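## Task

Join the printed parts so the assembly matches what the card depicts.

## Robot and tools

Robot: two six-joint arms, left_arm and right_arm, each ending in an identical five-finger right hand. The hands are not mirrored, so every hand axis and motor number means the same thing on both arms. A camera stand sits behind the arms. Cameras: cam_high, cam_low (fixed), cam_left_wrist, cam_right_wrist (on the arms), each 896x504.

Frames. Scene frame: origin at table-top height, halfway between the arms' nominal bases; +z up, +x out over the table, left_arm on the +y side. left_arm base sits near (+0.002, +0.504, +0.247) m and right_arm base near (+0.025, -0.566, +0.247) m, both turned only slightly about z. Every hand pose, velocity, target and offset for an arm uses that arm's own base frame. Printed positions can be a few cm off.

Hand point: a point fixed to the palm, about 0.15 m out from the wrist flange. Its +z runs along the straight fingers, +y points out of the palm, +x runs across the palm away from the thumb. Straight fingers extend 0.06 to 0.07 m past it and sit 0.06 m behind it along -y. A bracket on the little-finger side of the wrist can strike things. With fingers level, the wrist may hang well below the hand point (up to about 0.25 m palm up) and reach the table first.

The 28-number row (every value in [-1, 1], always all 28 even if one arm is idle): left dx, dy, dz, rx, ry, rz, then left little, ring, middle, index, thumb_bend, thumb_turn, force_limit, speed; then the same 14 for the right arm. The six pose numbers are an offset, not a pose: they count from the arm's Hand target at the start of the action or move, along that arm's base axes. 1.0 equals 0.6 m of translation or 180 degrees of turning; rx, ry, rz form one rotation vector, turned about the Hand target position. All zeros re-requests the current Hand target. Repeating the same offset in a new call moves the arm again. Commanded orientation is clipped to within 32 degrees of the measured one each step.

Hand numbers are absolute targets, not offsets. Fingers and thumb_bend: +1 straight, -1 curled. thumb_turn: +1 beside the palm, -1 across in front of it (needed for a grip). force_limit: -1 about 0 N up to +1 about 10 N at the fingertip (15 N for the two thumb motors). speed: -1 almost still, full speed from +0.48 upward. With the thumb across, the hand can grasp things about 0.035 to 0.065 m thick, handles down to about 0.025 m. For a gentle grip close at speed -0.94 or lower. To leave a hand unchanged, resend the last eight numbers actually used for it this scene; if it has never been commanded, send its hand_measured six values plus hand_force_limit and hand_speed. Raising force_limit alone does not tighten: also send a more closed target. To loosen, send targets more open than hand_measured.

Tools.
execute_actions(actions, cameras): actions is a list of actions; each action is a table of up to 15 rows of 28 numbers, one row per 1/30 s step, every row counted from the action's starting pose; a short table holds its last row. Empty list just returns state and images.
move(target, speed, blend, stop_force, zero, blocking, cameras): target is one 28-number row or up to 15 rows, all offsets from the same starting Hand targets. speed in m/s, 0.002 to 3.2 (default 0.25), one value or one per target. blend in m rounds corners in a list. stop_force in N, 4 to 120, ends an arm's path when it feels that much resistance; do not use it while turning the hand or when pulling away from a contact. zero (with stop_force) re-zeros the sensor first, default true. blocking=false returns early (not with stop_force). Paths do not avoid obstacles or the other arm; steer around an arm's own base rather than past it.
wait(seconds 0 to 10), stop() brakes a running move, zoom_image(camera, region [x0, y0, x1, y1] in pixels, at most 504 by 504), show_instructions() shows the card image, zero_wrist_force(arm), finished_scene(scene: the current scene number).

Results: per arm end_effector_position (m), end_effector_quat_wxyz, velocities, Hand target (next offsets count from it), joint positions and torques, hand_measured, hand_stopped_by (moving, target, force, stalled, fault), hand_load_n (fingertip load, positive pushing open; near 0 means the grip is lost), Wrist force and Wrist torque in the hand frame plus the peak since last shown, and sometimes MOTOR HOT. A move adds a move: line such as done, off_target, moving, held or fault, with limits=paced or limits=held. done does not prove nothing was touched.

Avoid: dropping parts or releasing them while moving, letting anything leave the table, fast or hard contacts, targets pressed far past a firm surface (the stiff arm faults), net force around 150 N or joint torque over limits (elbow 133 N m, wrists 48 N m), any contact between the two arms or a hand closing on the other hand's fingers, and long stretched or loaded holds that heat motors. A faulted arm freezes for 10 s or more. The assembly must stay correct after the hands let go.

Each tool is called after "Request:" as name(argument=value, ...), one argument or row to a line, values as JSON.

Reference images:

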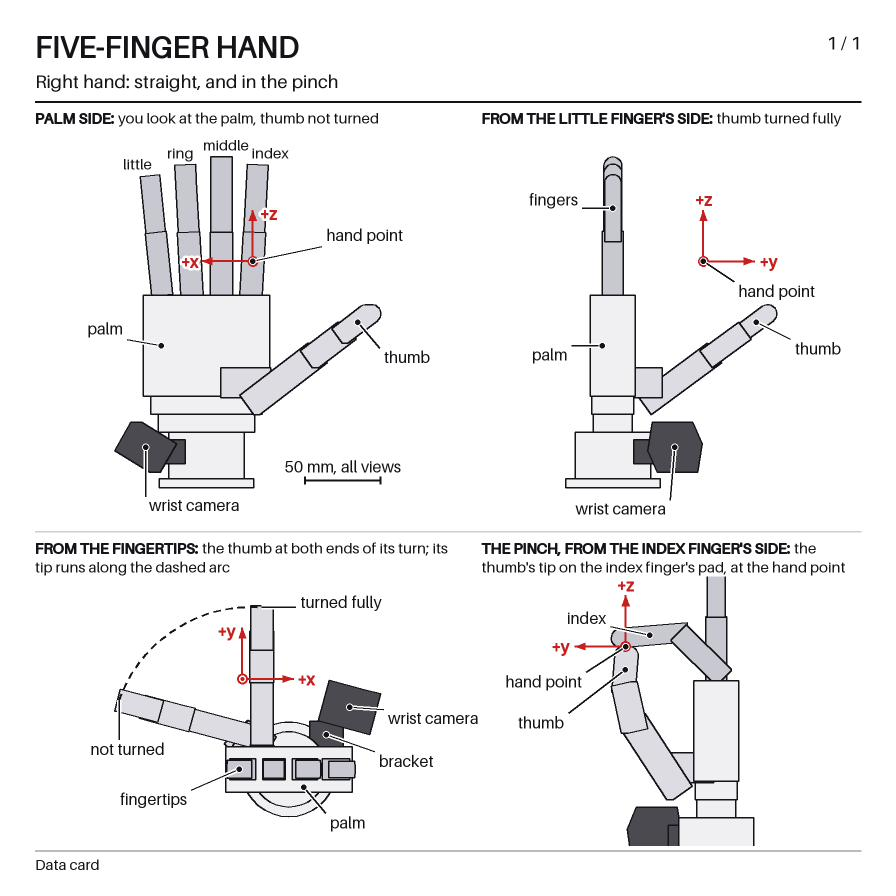

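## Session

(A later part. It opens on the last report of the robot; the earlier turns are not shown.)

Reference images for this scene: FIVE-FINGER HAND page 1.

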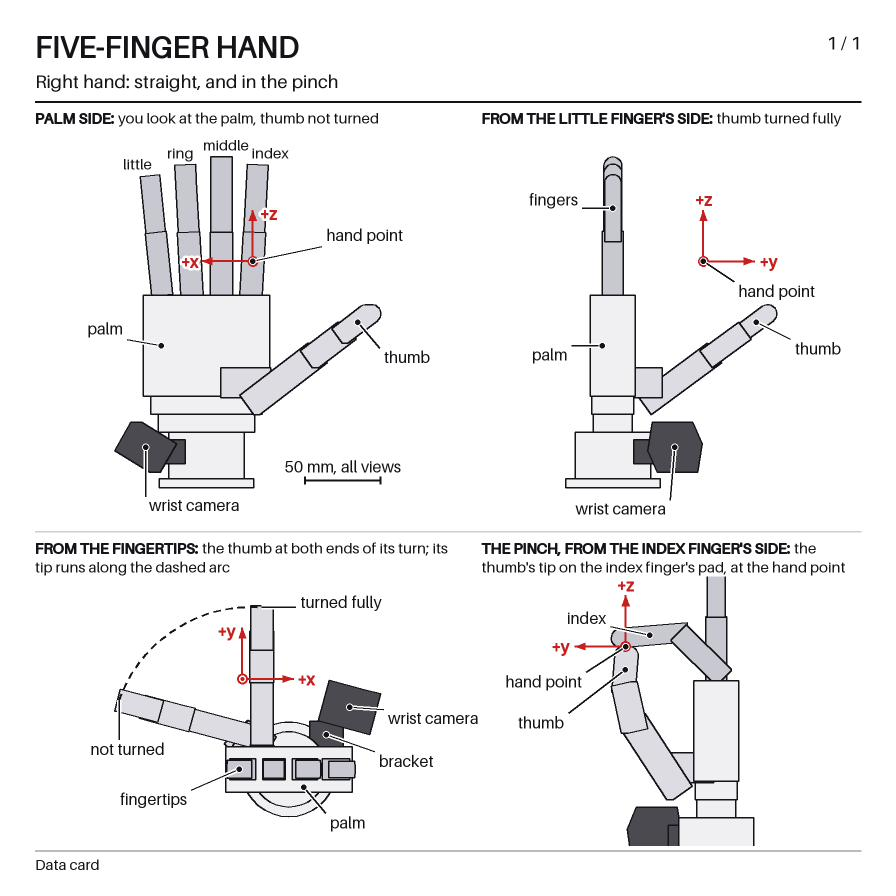

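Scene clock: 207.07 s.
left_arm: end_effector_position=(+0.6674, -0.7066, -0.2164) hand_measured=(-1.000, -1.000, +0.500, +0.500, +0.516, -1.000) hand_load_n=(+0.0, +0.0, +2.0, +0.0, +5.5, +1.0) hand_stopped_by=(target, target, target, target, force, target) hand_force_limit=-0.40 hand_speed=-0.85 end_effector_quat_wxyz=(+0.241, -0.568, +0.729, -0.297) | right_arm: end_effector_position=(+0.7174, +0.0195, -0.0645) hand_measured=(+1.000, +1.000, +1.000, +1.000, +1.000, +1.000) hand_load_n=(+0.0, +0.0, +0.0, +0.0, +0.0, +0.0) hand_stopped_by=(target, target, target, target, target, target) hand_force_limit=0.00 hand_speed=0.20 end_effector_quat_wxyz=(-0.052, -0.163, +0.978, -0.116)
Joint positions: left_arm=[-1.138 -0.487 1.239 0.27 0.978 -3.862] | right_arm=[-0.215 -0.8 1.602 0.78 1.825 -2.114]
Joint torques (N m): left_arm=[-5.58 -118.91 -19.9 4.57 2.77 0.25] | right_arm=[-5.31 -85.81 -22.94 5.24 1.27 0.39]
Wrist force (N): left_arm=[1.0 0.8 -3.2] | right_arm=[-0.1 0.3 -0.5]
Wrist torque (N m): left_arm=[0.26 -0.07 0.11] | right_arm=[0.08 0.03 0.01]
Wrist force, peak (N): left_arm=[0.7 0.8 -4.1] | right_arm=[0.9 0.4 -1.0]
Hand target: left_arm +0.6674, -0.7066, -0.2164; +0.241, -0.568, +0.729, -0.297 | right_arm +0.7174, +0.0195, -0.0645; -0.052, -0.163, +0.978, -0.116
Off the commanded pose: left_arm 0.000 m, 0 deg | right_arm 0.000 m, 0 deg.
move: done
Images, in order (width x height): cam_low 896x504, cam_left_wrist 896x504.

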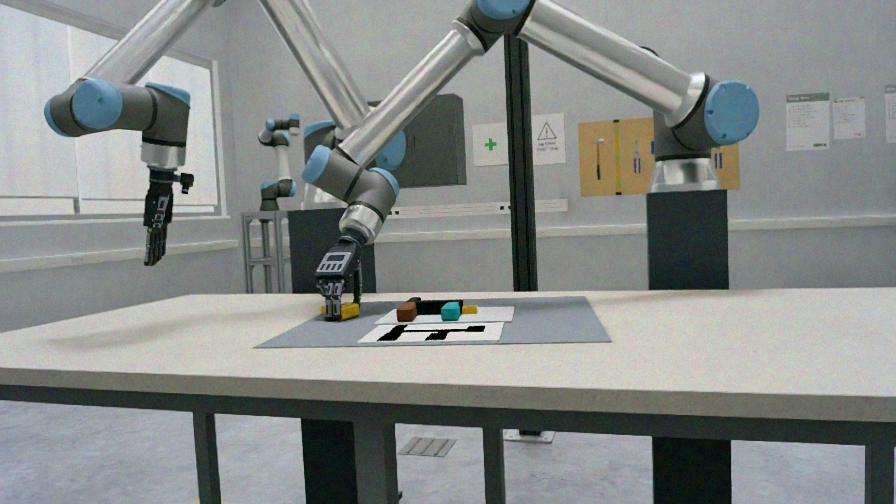

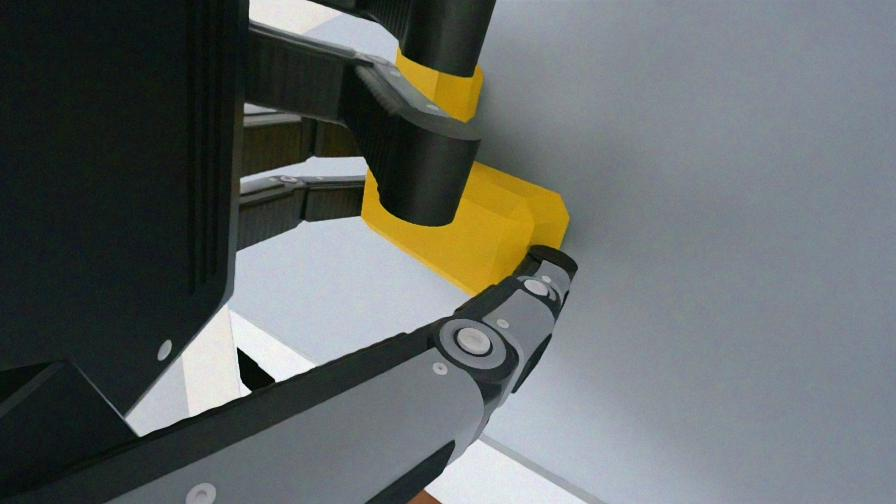

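Request:
move(
  target=[0,0,0,0,0,0,-1,-1,0.5,0.4,0.1,-1,-0.15,-0.85,0,0,0,0,0,0,1,1,1,1,1,1,0,0.2],
  cameras=["cam_left_wrist"],
)

Request:
move(
  target=[0,0,0.07,0,0,0,-1,-1,0.5,0.4,0.1,-1,-0.15,-0.85,0,0,0,0,0,0,1,1,1,1,1,1,0,0.2],
  speed=0.05,
)

Request:
zoom_image(
  camera="cam_low",
  region=[300, 240, 400, 320],
)

Scene clock: 207.73 s.
left_arm: end_effector_position=(+0.6674, -0.7066, -0.2164) hand_measured=(-1.000, -1.000, +0.500, +0.462, +0.514, -1.000) hand_load_n=(+0.0, +0.0, +1.5, +5.5, +8.5, +0.0) hand_stopped_by=(target, target, target, force, force, target) hand_force_limit=-0.15 hand_speed=-0.85 end_effector_quat_wxyz=(+0.241, -0.568, +0.729, -0.297) | right_arm: end_effector_position=(+0.7174, +0.0195, -0.0645) hand_measured=(+1.000, +1.000, +1.000, +1.000, +1.000, +1.000) hand_load_n=(-0.5, +0.0, +0.5, +0.0, +0.0, +0.0) hand_stopped_by=(target, target, target, target, target, target) hand_force_limit=0.00 hand_speed=0.20 end_effector_quat_wxyz=(-0.052, -0.163, +0.978, -0.116)
Joint positions: left_arm=[-1.138 -0.487 1.239 0.27 0.978 -3.862] | right_arm=[-0.215 -0.8 1.602 0.78 1.825 -2.114]
Joint torques (N m): left_arm=[-4.42 -119.05 -20.78 4.15 1.23 0.19] | right_arm=[-2.46 -85.95 -21.8 4.94 1.6 0.52]
Wrist force (N): left_arm=[1.5 -0.7 -2.1] | right_arm=[0.5 0.3 -0.6]
Wrist torque (N m): left_arm=[0.31 -0.14 0.10] | right_arm=[0.08 -0.06 0.04]
Wrist force, peak (N): left_arm=[1.3 1.2 -3.7] | right_arm=[0.5 -0.2 -1.0]
Hand target: left_arm +0.6674, -0.7066, -0.2164; +0.241, -0.568, +0.729, -0.297 | right_arm +0.7174, +0.0195, -0.0645; -0.052, -0.163, +0.978, -0.116
Off the commanded pose: left_arm 0.000 m, 0 deg | right_arm 0.000 m, 0 deg.
move: done
Images, in order (width x height): cam_left_wrist 896x504.

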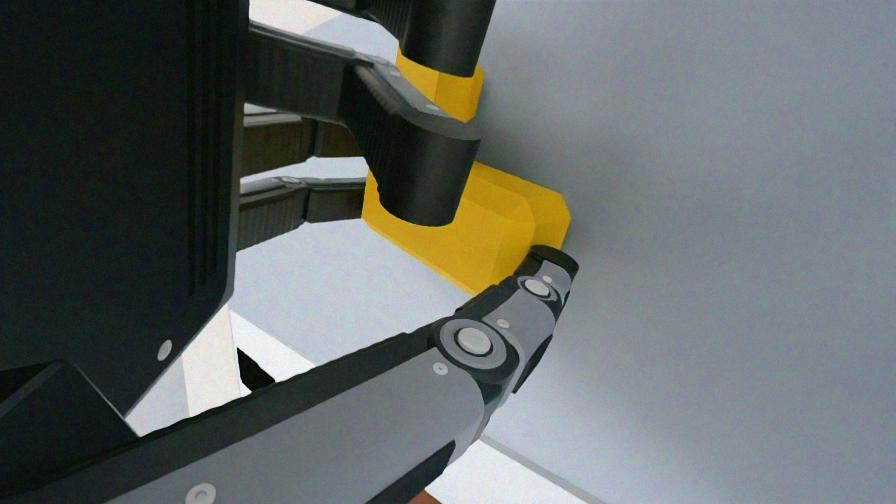

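Scene clock: 209.00 s.
left_arm: end_effector_position=(+0.6674, -0.7066, -0.1747) hand_measured=(-1.000, -1.000, +0.500, +0.462, +0.514, -1.000) hand_load_n=(+0.0, +0.0, +0.5, +5.5, +8.5, +0.0) hand_stopped_by=(target, target, target, force, force, target) hand_force_limit=-0.15 hand_speed=-0.85 end_effector_quat_wxyz=(+0.241, -0.568, +0.729, -0.297) | right_arm: end_effector_position=(+0.7174, +0.0195, -0.0645) hand_measured=(+1.000, +1.000, +1.000, +1.000, +1.000, +1.000) hand_load_n=(+0.0, +0.0, +0.0, +0.0, +0.0, -0.5) hand_stopped_by=(target, target, target, target, target, target) hand_force_limit=0.00 hand_speed=0.20 end_effector_quat_wxyz=(-0.052, -0.163, +0.978, -0.116)
Joint positions: left_arm=[-1.138 -0.535 1.249 0.308 0.978 -3.862] | right_arm=[-0.215 -0.8 1.602 0.78 1.825 -2.114]
Joint torques (N m): left_arm=[3.49 -120.48 -20.33 5.39 -0.97 -0.51] | right_arm=[-3.71 -87.23 -22.5 4.66 0.73 0.15]
Wrist force (N): left_arm=[1.5 1.8 0.6] | right_arm=[0.5 -0.1 -1.0]
Wrist torque (N m): left_arm=[0.17 -0.18 0.14] | right_arm=[0.04 -0.04 0.02]
Wrist force, peak (N): left_arm=[1.6 2.4 0.5] | right_arm=[0.8 0.0 -1.2]
Hand target: left_arm +0.6674, -0.7066, -0.1744; +0.241, -0.568, +0.729, -0.297 | right_arm +0.7174, +0.0195, -0.0645; -0.052, -0.163, +0.978, -0.116
Off the commanded pose: left_arm 0.000 m, 0 deg | right_arm 0.000 m, 0 deg.
move: done

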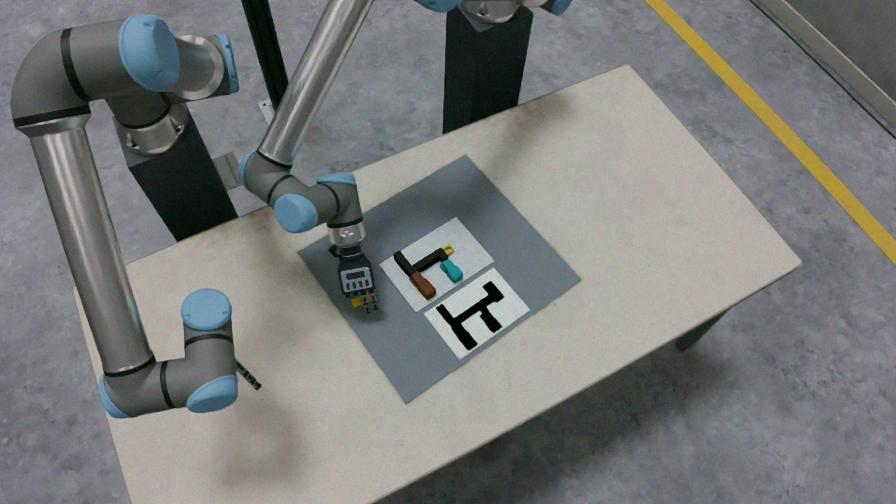

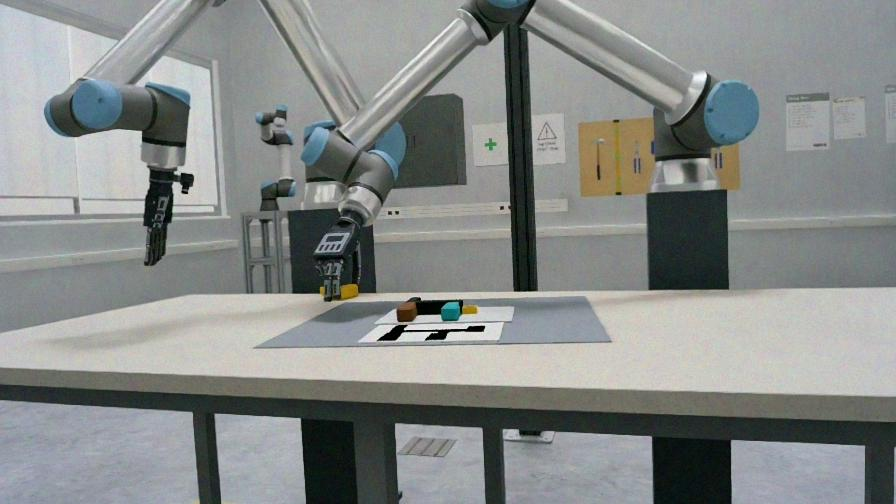

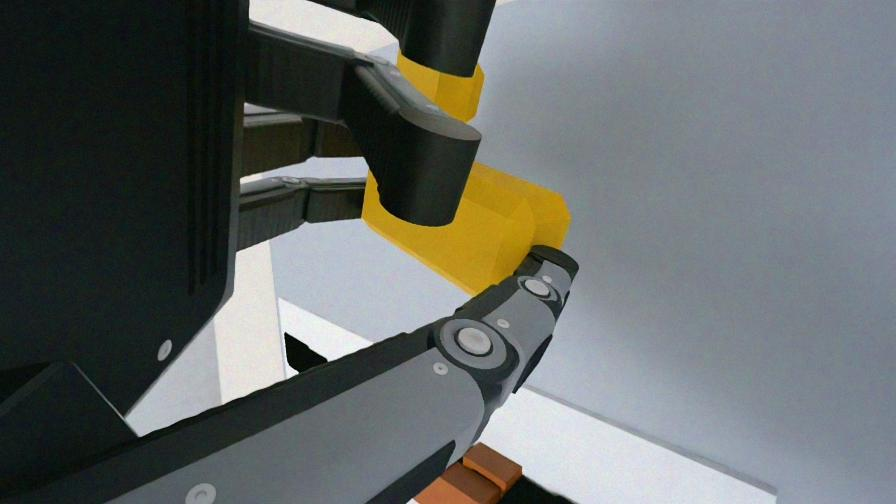

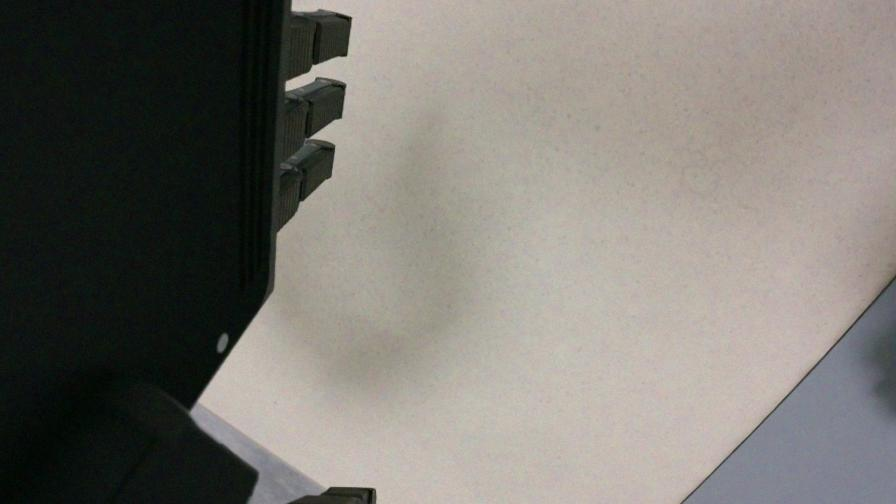

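Scaled by 5.040.

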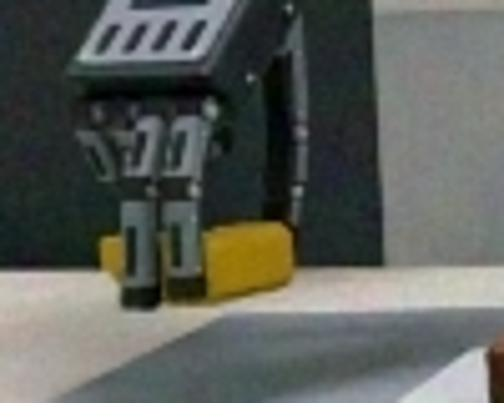

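Request:
move(
  target=[
    [0,0,0.12,0,0,0,-1,-1,0.5,0.4,0.1,-1,-0.15,-0.85,0,0,0,0,0,0,1,1,1,1,1,1,0,0.2],
    [-0.114,0.53,0.12,0,0,0.094,-1,-1,0.5,0.4,0.1,-1,-0.15,-0.85,0,0,0,0,0,0,1,1,1,1,1,1,0,0.2],
    [-0.114,0.53,0.02,0,0,0.094,-1,-1,0.5,0.4,0.1,-1,-0.15,-0.85,0,0,0,0,0,0,1,1,1,1,1,1,0,0.2],
  ],
  speed=[0.08,0.15,0.06],
  blend=[0.01,0.01,0],
)

Request:
zoom_image(
  camera="cam_high",
  region=[390, 190, 510, 310],
)

Request:
zoom_image(
  camera="cam_low",
  region=[390, 240, 500, 330],
)

Scene clock: 214.17 s.
left_arm: end_effector_position=(+0.5990, -0.3886, -0.1621) hand_measured=(-1.000, -1.000, +0.500, +0.462, +0.514, -1.000) hand_load_n=(+0.0, +0.0, +0.5, +5.5, +8.5, +0.0) hand_stopped_by=(target, target, target, force, force, target) hand_force_limit=-0.15 hand_speed=-0.85 end_effector_quat_wxyz=(-0.282, +0.669, -0.637, +0.258) | right_arm: end_effector_position=(+0.7174, +0.0195, -0.0645) hand_measured=(+1.000, +1.000, +1.000, +1.000, +1.000, +1.000) hand_load_n=(+0.0, +0.0, +0.0, +0.0, +0.0, +0.0) hand_stopped_by=(target, target, target, target, target, target) hand_force_limit=0.00 hand_speed=0.20 end_effector_quat_wxyz=(-0.052, -0.163, +0.978, -0.116)
Joint positions: left_arm=[-1.04 -0.79 1.849 0.093 0.885 -4.079] | right_arm=[-0.215 -0.8 1.602 0.78 1.825 -2.114]
Joint torques (N m): left_arm=[12.94 -66.7 -23.14 -0.22 -5.02 0.84] | right_arm=[-4.18 -84.85 -21.14 4.34 1.52 1.03]
Wrist force (N): left_arm=[1.2 1.8 -0.2] | right_arm=[0.7 0.3 -1.1]
Wrist torque (N m): left_arm=[0.18 -0.10 0.07] | right_arm=[0.11 -0.07 0.05]
Wrist force, peak (N): left_arm=[1.3 3.0 -0.5] | right_arm=[0.5 0.5 -1.5]
Hand target: left_arm +0.5990, -0.3886, -0.1624; -0.282, +0.669, -0.637, +0.258 | right_arm +0.7174, +0.0195, -0.0645; -0.052, -0.163, +0.978, -0.116
Off the commanded pose: left_arm 0.000 m, 0 deg | right_arm 0.000 m, 0 deg.
move: done

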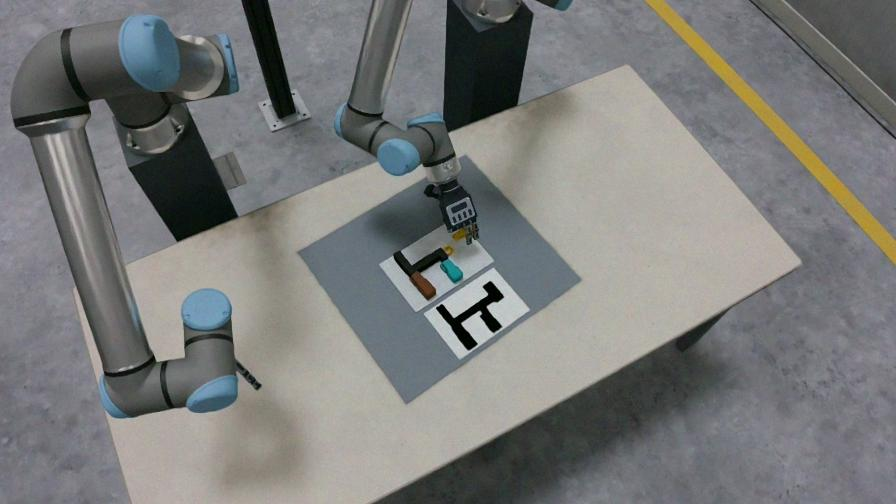

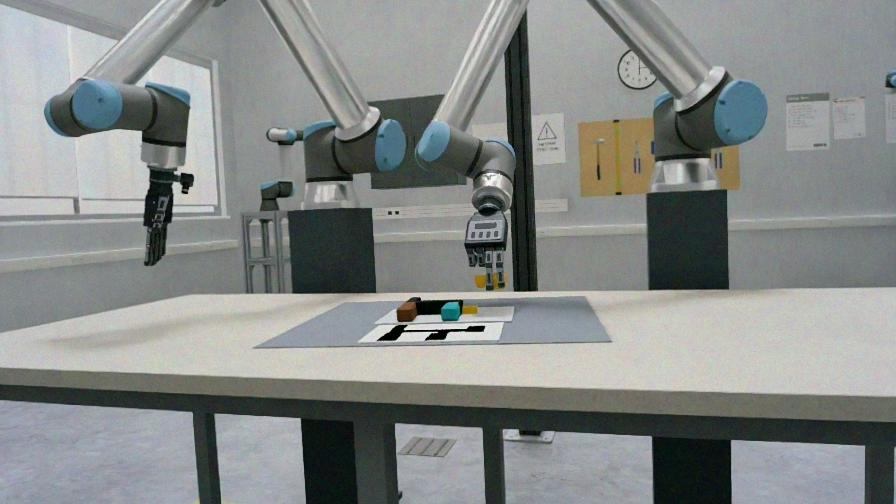

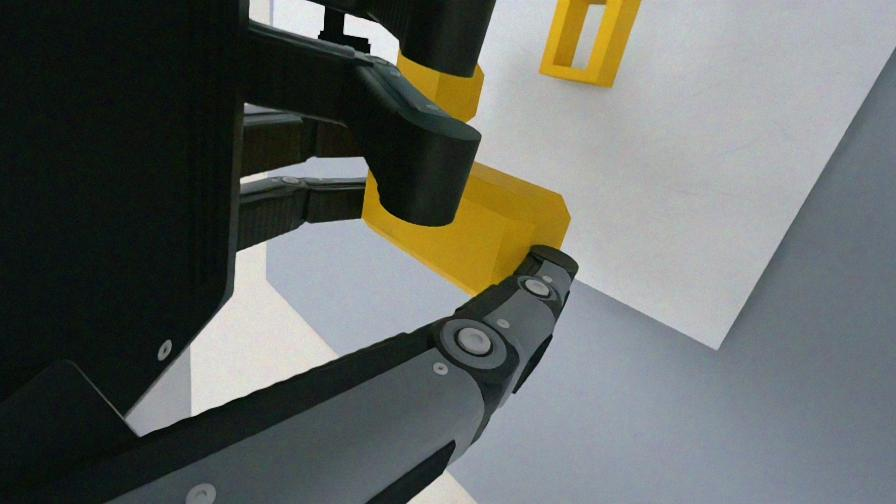

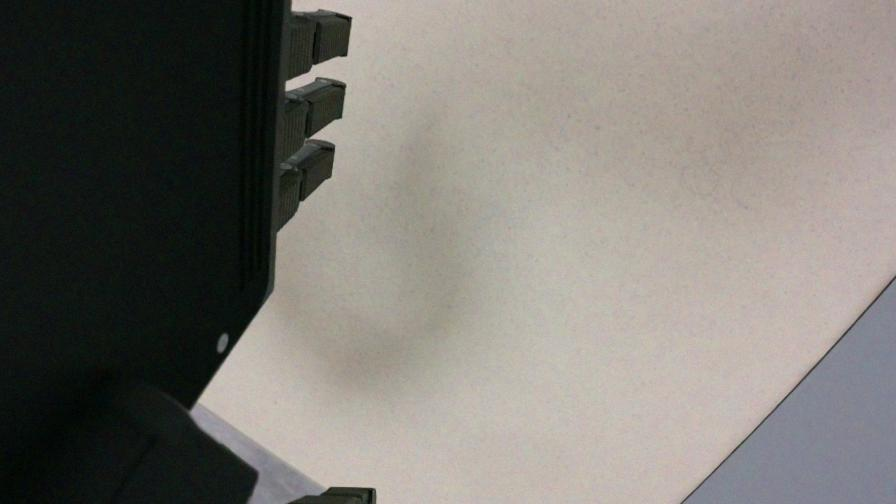

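Scaled by 4.200.

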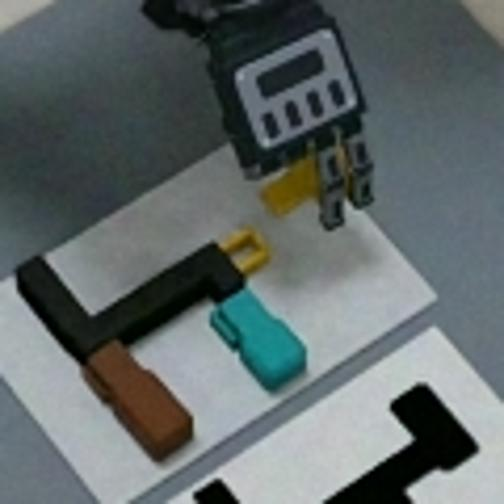

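Scaled by 4.582.

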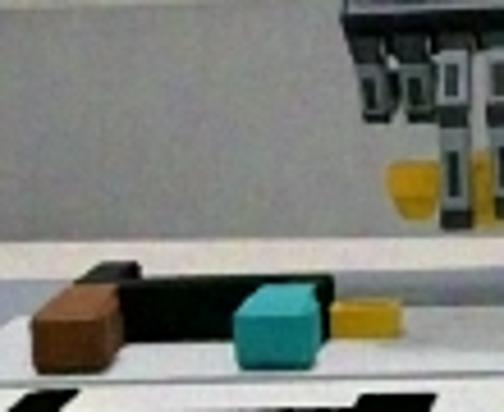

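Request:
move(
  target=[0,-0.013,-0.04,0,0,0,-1,-1,0.5,0.4,0.1,-1,-0.15,-0.85,0,0,0,0,0,0,1,1,1,1,1,1,0,0.2],
  speed=0.06,
  stop_force=5,
  cameras=["cam_left_wrist","cam_low","cam_high"],
)

Request:
zoom_image(
  camera="cam_left_wrist",
  region=[380, 0, 580, 180],
)

Request:
zoom_image(
  camera="cam_low",
  region=[430, 250, 530, 330],
)

Request:
zoom_image(
  camera="cam_high",
  region=[410, 200, 510, 290],
)

Scene clock: 216.10 s.
left_arm: end_effector_position=(+0.5990, -0.3964, -0.1864) hand_measured=(-1.000, -1.000, +0.500, +0.462, +0.514, -1.000) hand_load_n=(+0.0, +0.0, +0.5, +5.0, +8.5, +0.0) hand_stopped_by=(target, target, target, force, force, target) hand_force_limit=-0.15 hand_speed=-0.85 end_effector_quat_wxyz=(-0.282, +0.669, -0.637, +0.258) | right_arm: end_effector_position=(+0.7174, +0.0195, -0.0645) hand_measured=(+1.000, +1.000, +1.000, +1.000, +1.000, +1.000) hand_load_n=(+0.0, +0.0, +0.0, +0.0, +0.0, +0.0) hand_stopped_by=(target, target, target, target, target, target) hand_force_limit=0.00 hand_speed=0.20 end_effector_quat_wxyz=(-0.052, -0.163, +0.978, -0.116)
Joint positions: left_arm=[-1.046 -0.748 1.831 0.074 0.883 -4.087] | right_arm=[-0.215 -0.8 1.602 0.78 1.825 -2.114]
Joint torques (N m): left_arm=[-9.1 -66.47 -22.33 -0.41 -5.68 -3.23] | right_arm=[-0.18 -85.5 -21.71 5.16 1.25 0.37]
Wrist force (N): left_arm=[1.3 2.3 -0.5] | right_arm=[0.6 0.0 -1.0]
Wrist torque (N m): left_arm=[0.27 -0.08 0.09] | right_arm=[0.07 -0.06 0.04]
Wrist force, peak (N): left_arm=[1.6 2.4 0.0] | right_arm=[0.7 0.0 -1.4]
Hand target: left_arm +0.5990, -0.3964, -0.1864; -0.282, +0.669, -0.637, +0.258 | right_arm +0.7174, +0.0195, -0.0645; -0.052, -0.163, +0.978, -0.116
Off the commanded pose: left_arm 0.000 m, 0 deg | right_arm 0.000 m, 0 deg.
move: done
Images, in order (width x height): cam_high 896x504, cam_low 896x504, cam_left_wrist 896x504.

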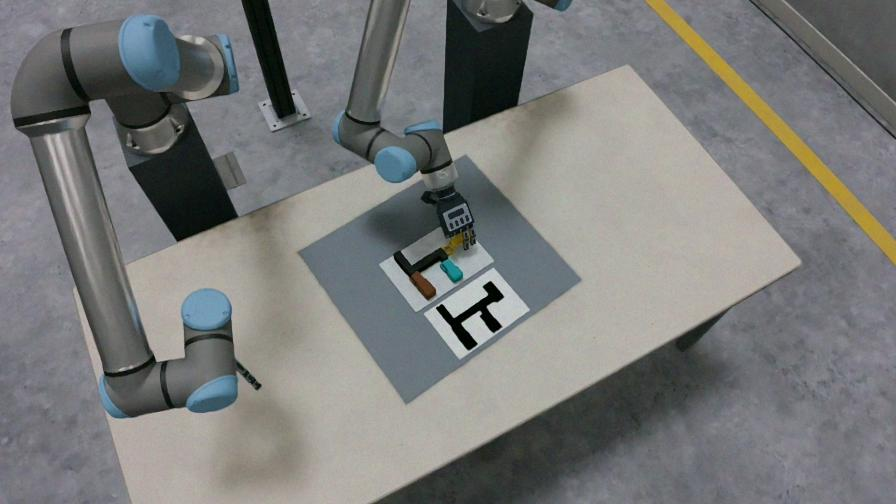

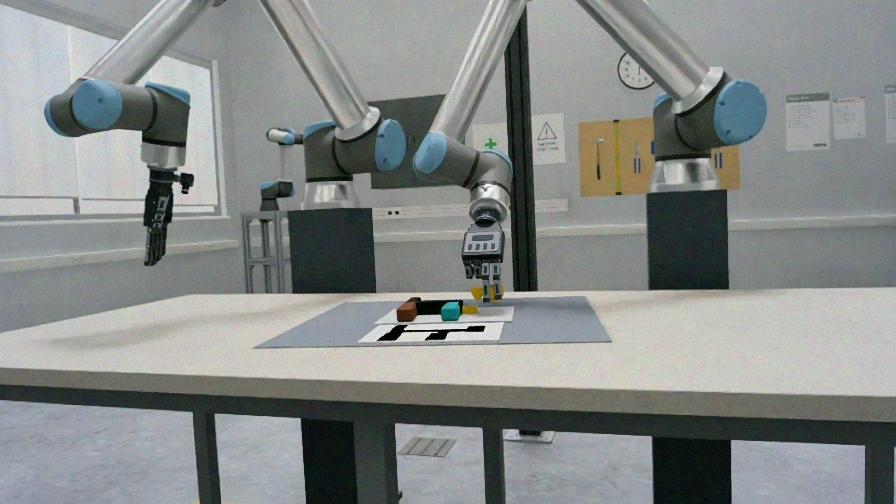

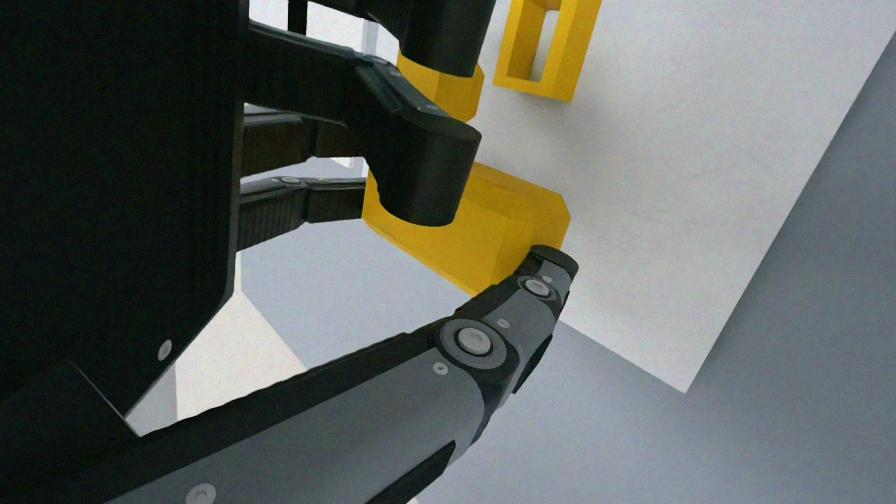

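Scaled by 2.520.

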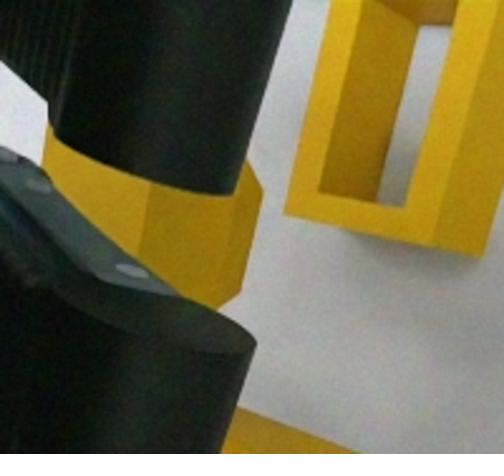

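Scaled by 5.040.

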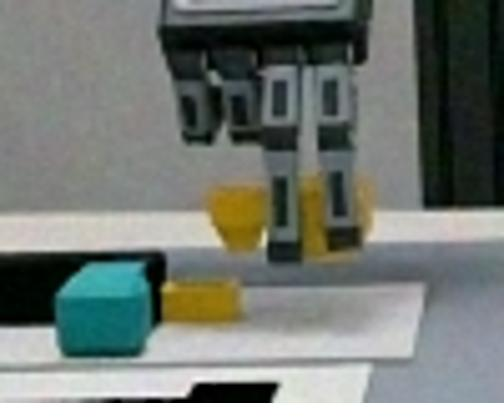

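Scaled by 5.040.

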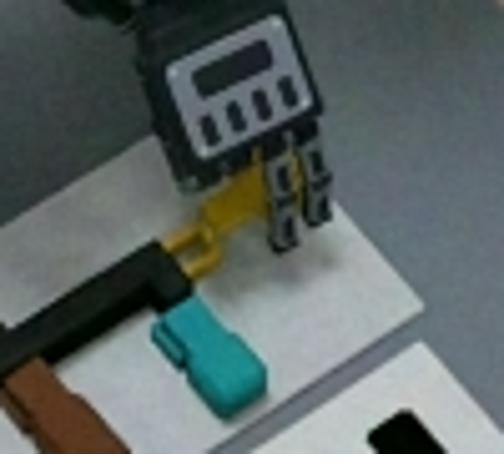

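Request:
move(
  target=[0.001,-0.022,-0.01,0,0,0,-1,-1,0.5,0.4,0.1,-1,-0.15,-0.85,0,0,0,0,0,0,1,1,1,1,1,1,0,0.2],
  speed=0.05,
  stop_force=5,
  cameras=["cam_left_wrist","cam_low","cam_high"],
)

Request:
zoom_image(
  camera="cam_left_wrist",
  region=[380, 0, 580, 180],
)

Request:
zoom_image(
  camera="cam_low",
  region=[430, 250, 530, 330],
)

Request:
zoom_image(
  camera="cam_high",
  region=[410, 200, 510, 290],
)

Scene clock: 218.03 s.
left_arm: end_effector_position=(+0.5996, -0.4096, -0.1924) hand_measured=(-1.000, -1.000, +0.500, +0.462, +0.514, -1.000) hand_load_n=(+0.0, +0.0, +0.5, +5.5, +8.5, +0.0) hand_stopped_by=(target, target, target, force, force, target) hand_force_limit=-0.15 hand_speed=-0.85 end_effector_quat_wxyz=(-0.282, +0.669, -0.637, +0.258) | right_arm: end_effector_position=(+0.7174, +0.0195, -0.0645) hand_measured=(+1.000, +1.000, +1.000, +1.000, +1.000, +1.000) hand_load_n=(+0.0, +0.0, +0.0, +0.0, +0.0, +0.0) hand_stopped_by=(target, target, target, target, target, target) hand_force_limit=0.00 hand_speed=0.20 end_effector_quat_wxyz=(-0.052, -0.163, +0.978, -0.116)
Joint positions: left_arm=[-1.056 -0.73 1.807 0.087 0.879 -4.098] | right_arm=[-0.215 -0.8 1.602 0.78 1.825 -2.114]
Joint torques (N m): left_arm=[-9.19 -69.64 -22.14 5.7 -5.74 -3.05] | right_arm=[-1.67 -87.38 -23.01 5.85 1.15 1.01]
Wrist force (N): left_arm=[1.2 1.9 -0.5] | right_arm=[0.6 -0.1 -1.1]
Wrist torque (N m): left_arm=[0.22 -0.06 0.07] | right_arm=[0.05 -0.06 0.03]
Wrist force, peak (N): left_arm=[1.4 2.5 0.1] | right_arm=[0.8 0.3 -1.2]
Hand target: left_arm +0.5996, -0.4096, -0.1924; -0.282, +0.669, -0.637, +0.258 | right_arm +0.7174, +0.0195, -0.0645; -0.052, -0.163, +0.978, -0.116
Off the commanded pose: left_arm 0.000 m, 0 deg | right_arm 0.000 m, 0 deg.
move: done
Images, in order (width x height): cam_high 896x504, cam_low 896x504, cam_left_wrist 896x504.

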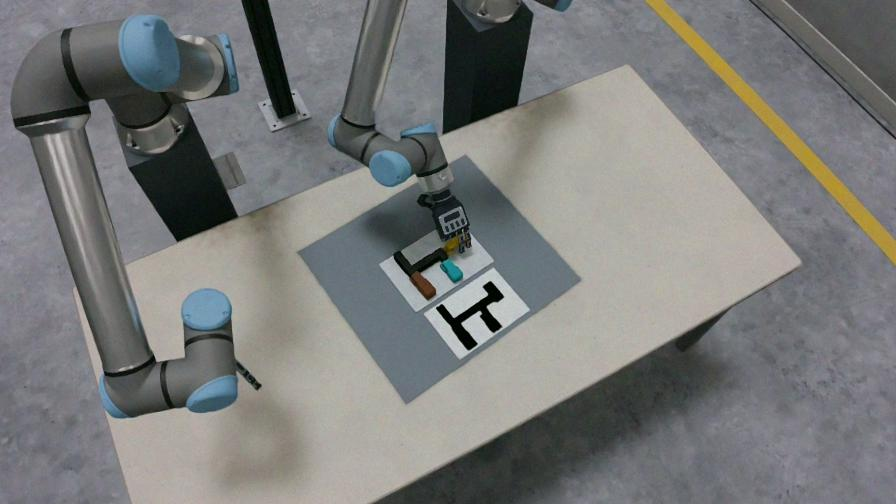

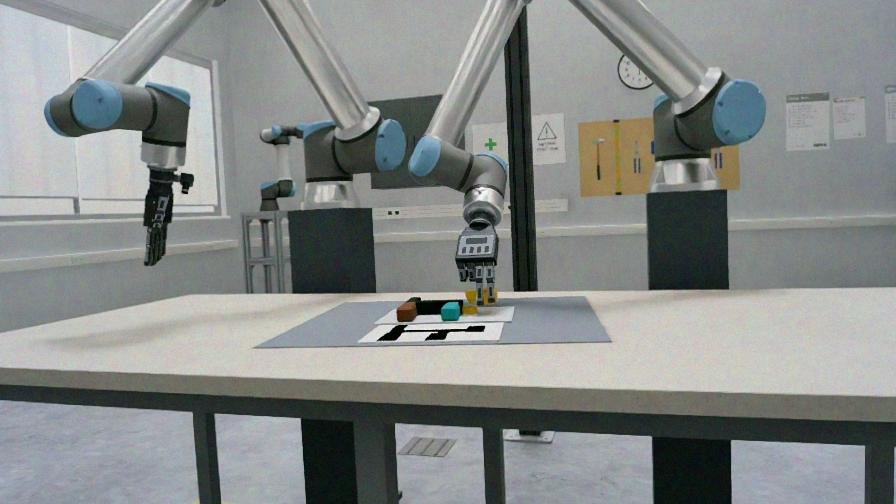

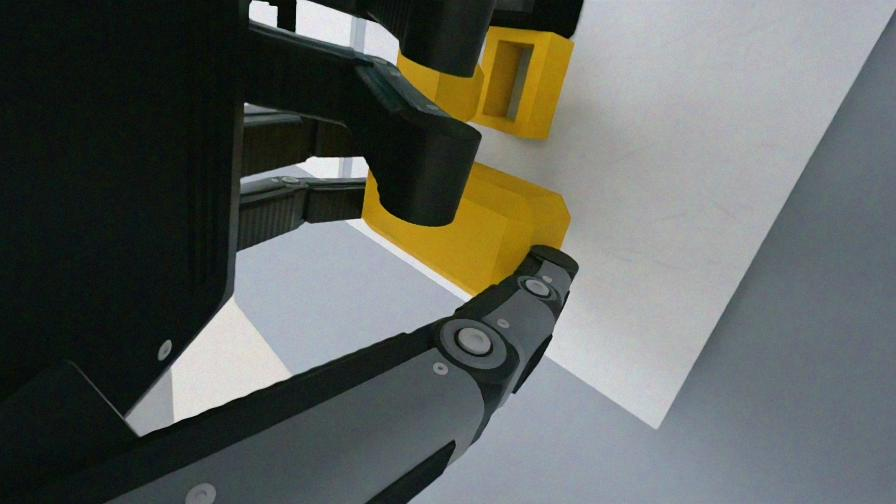

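Scaled by 2.520.

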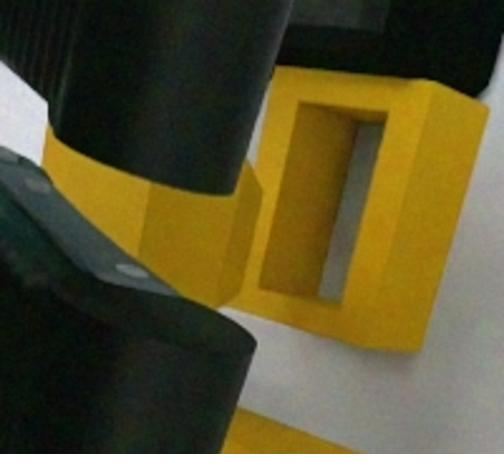

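Scaled by 5.040.

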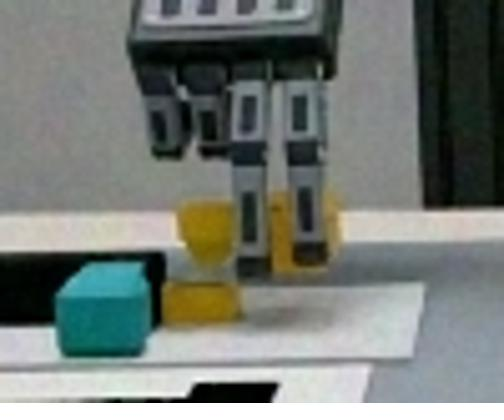

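Scaled by 5.040.

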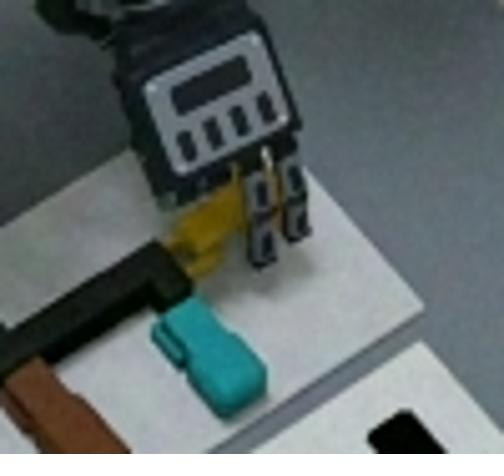

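Request:
move(
  target=[
    [-0.0045,-0.006,0,0,0,0,-1,-1,0.5,0.4,0.1,-1,-0.15,-0.85,0,0,0,0,0,0,1,1,1,1,1,1,0,0.2],
    [-0.0045,-0.006,-0.0085,0,0,0,-1,-1,0.5,0.4,0.1,-1,-0.15,-0.85,0,0,0,0,0,0,1,1,1,1,1,1,0,0.2],
  ],
  speed=0.025,
  stop_force=4,
  cameras=["cam_left_wrist","cam_low"],
)

Request:
zoom_image(
  camera="cam_left_wrist",
  region=[380, 0, 580, 180],
)

Request:
zoom_image(
  camera="cam_low",
  region=[430, 250, 530, 330],
)

Scene clock: 223.10 s.
left_arm: end_effector_position=(+0.5969, -0.4132, -0.1975) hand_measured=(-1.000, -1.000, +0.500, +0.462, +0.514, -1.000) hand_load_n=(+0.0, +0.0, +0.5, +5.5, +8.5, -0.5) hand_stopped_by=(target, target, target, force, force, target) hand_force_limit=-0.15 hand_speed=-0.85 end_effector_quat_wxyz=(-0.282, +0.669, -0.637, +0.258) | right_arm: end_effector_position=(+0.7174, +0.0195, -0.0645) hand_measured=(+1.000, +1.000, +1.000, +1.000, +1.000, +1.000) hand_load_n=(+0.0, +0.0, +0.0, +0.0, +0.0, +0.0) hand_stopped_by=(target, target, target, target, target, target) hand_force_limit=0.00 hand_speed=0.20 end_effector_quat_wxyz=(-0.052, -0.163, +0.978, -0.116)
Joint positions: left_arm=[-1.063 -0.721 1.803 0.087 0.876 -4.106] | right_arm=[-0.215 -0.8 1.602 0.78 1.825 -2.114]
Joint torques (N m): left_arm=[-9.74 -68.64 -22.34 -0.2 -5.68 -3.14] | right_arm=[-3.43 -84.88 -21.86 5.29 1.29 0.88]
Wrist force (N): left_arm=[1.4 2.0 -0.4] | right_arm=[0.4 0.3 -0.9]
Wrist torque (N m): left_arm=[0.23 -0.09 0.08] | right_arm=[0.10 -0.03 0.03]
Wrist force, peak (N): left_arm=[1.0 2.6 -0.6] | right_arm=[0.6 0.5 -1.2]
Hand target: left_arm +0.5969, -0.4132, -0.1975; -0.282, +0.669, -0.637, +0.258 | right_arm +0.7174, +0.0195, -0.0645; -0.052, -0.163, +0.978, -0.116
Off the commanded pose: left_arm 0.000 m, 0 deg | right_arm 0.000 m, 0 deg.
move: done
Images, in order (width x height): cam_low 896x504, cam_left_wrist 896x504.

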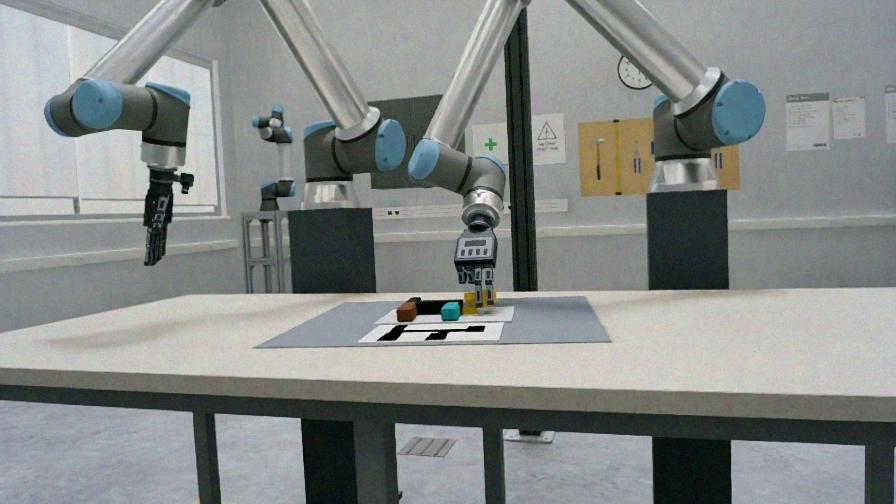

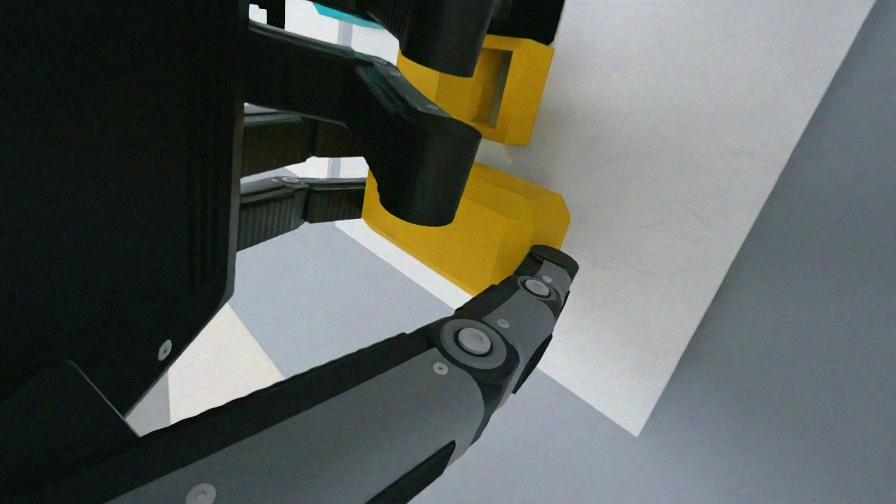

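Scaled by 2.520.

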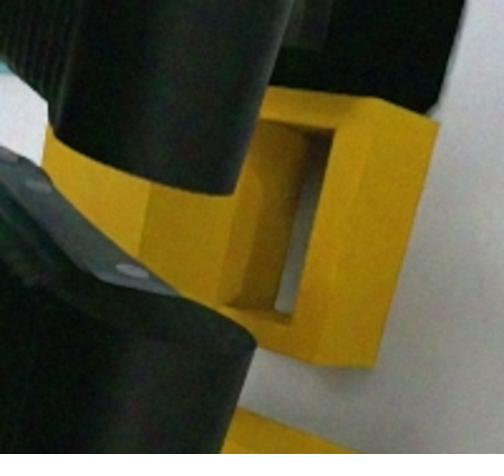

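Scaled by 5.040.

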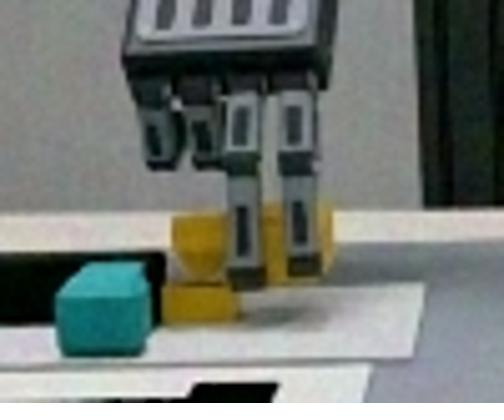

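Request:
zoom_image(
  camera="cam_left_wrist",
  region=[450, 50, 530, 130],
)

Request:
zoom_image(
  camera="cam_low",
  region=[460, 285, 490, 320],
)

Scaled by 6.300.

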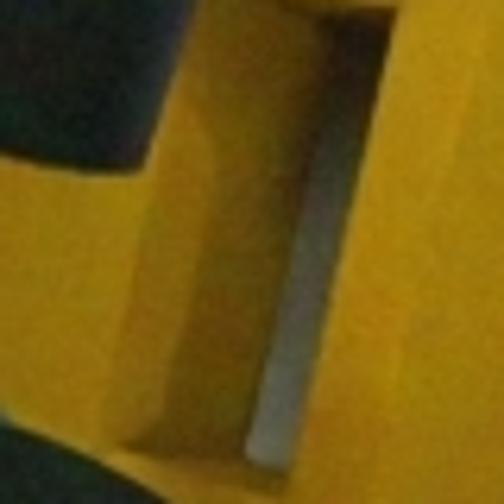

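Scaled by 14.400.

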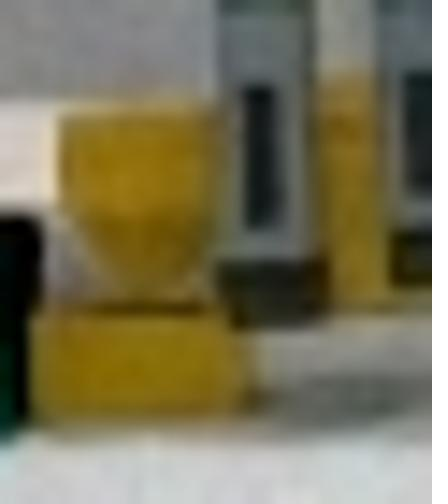

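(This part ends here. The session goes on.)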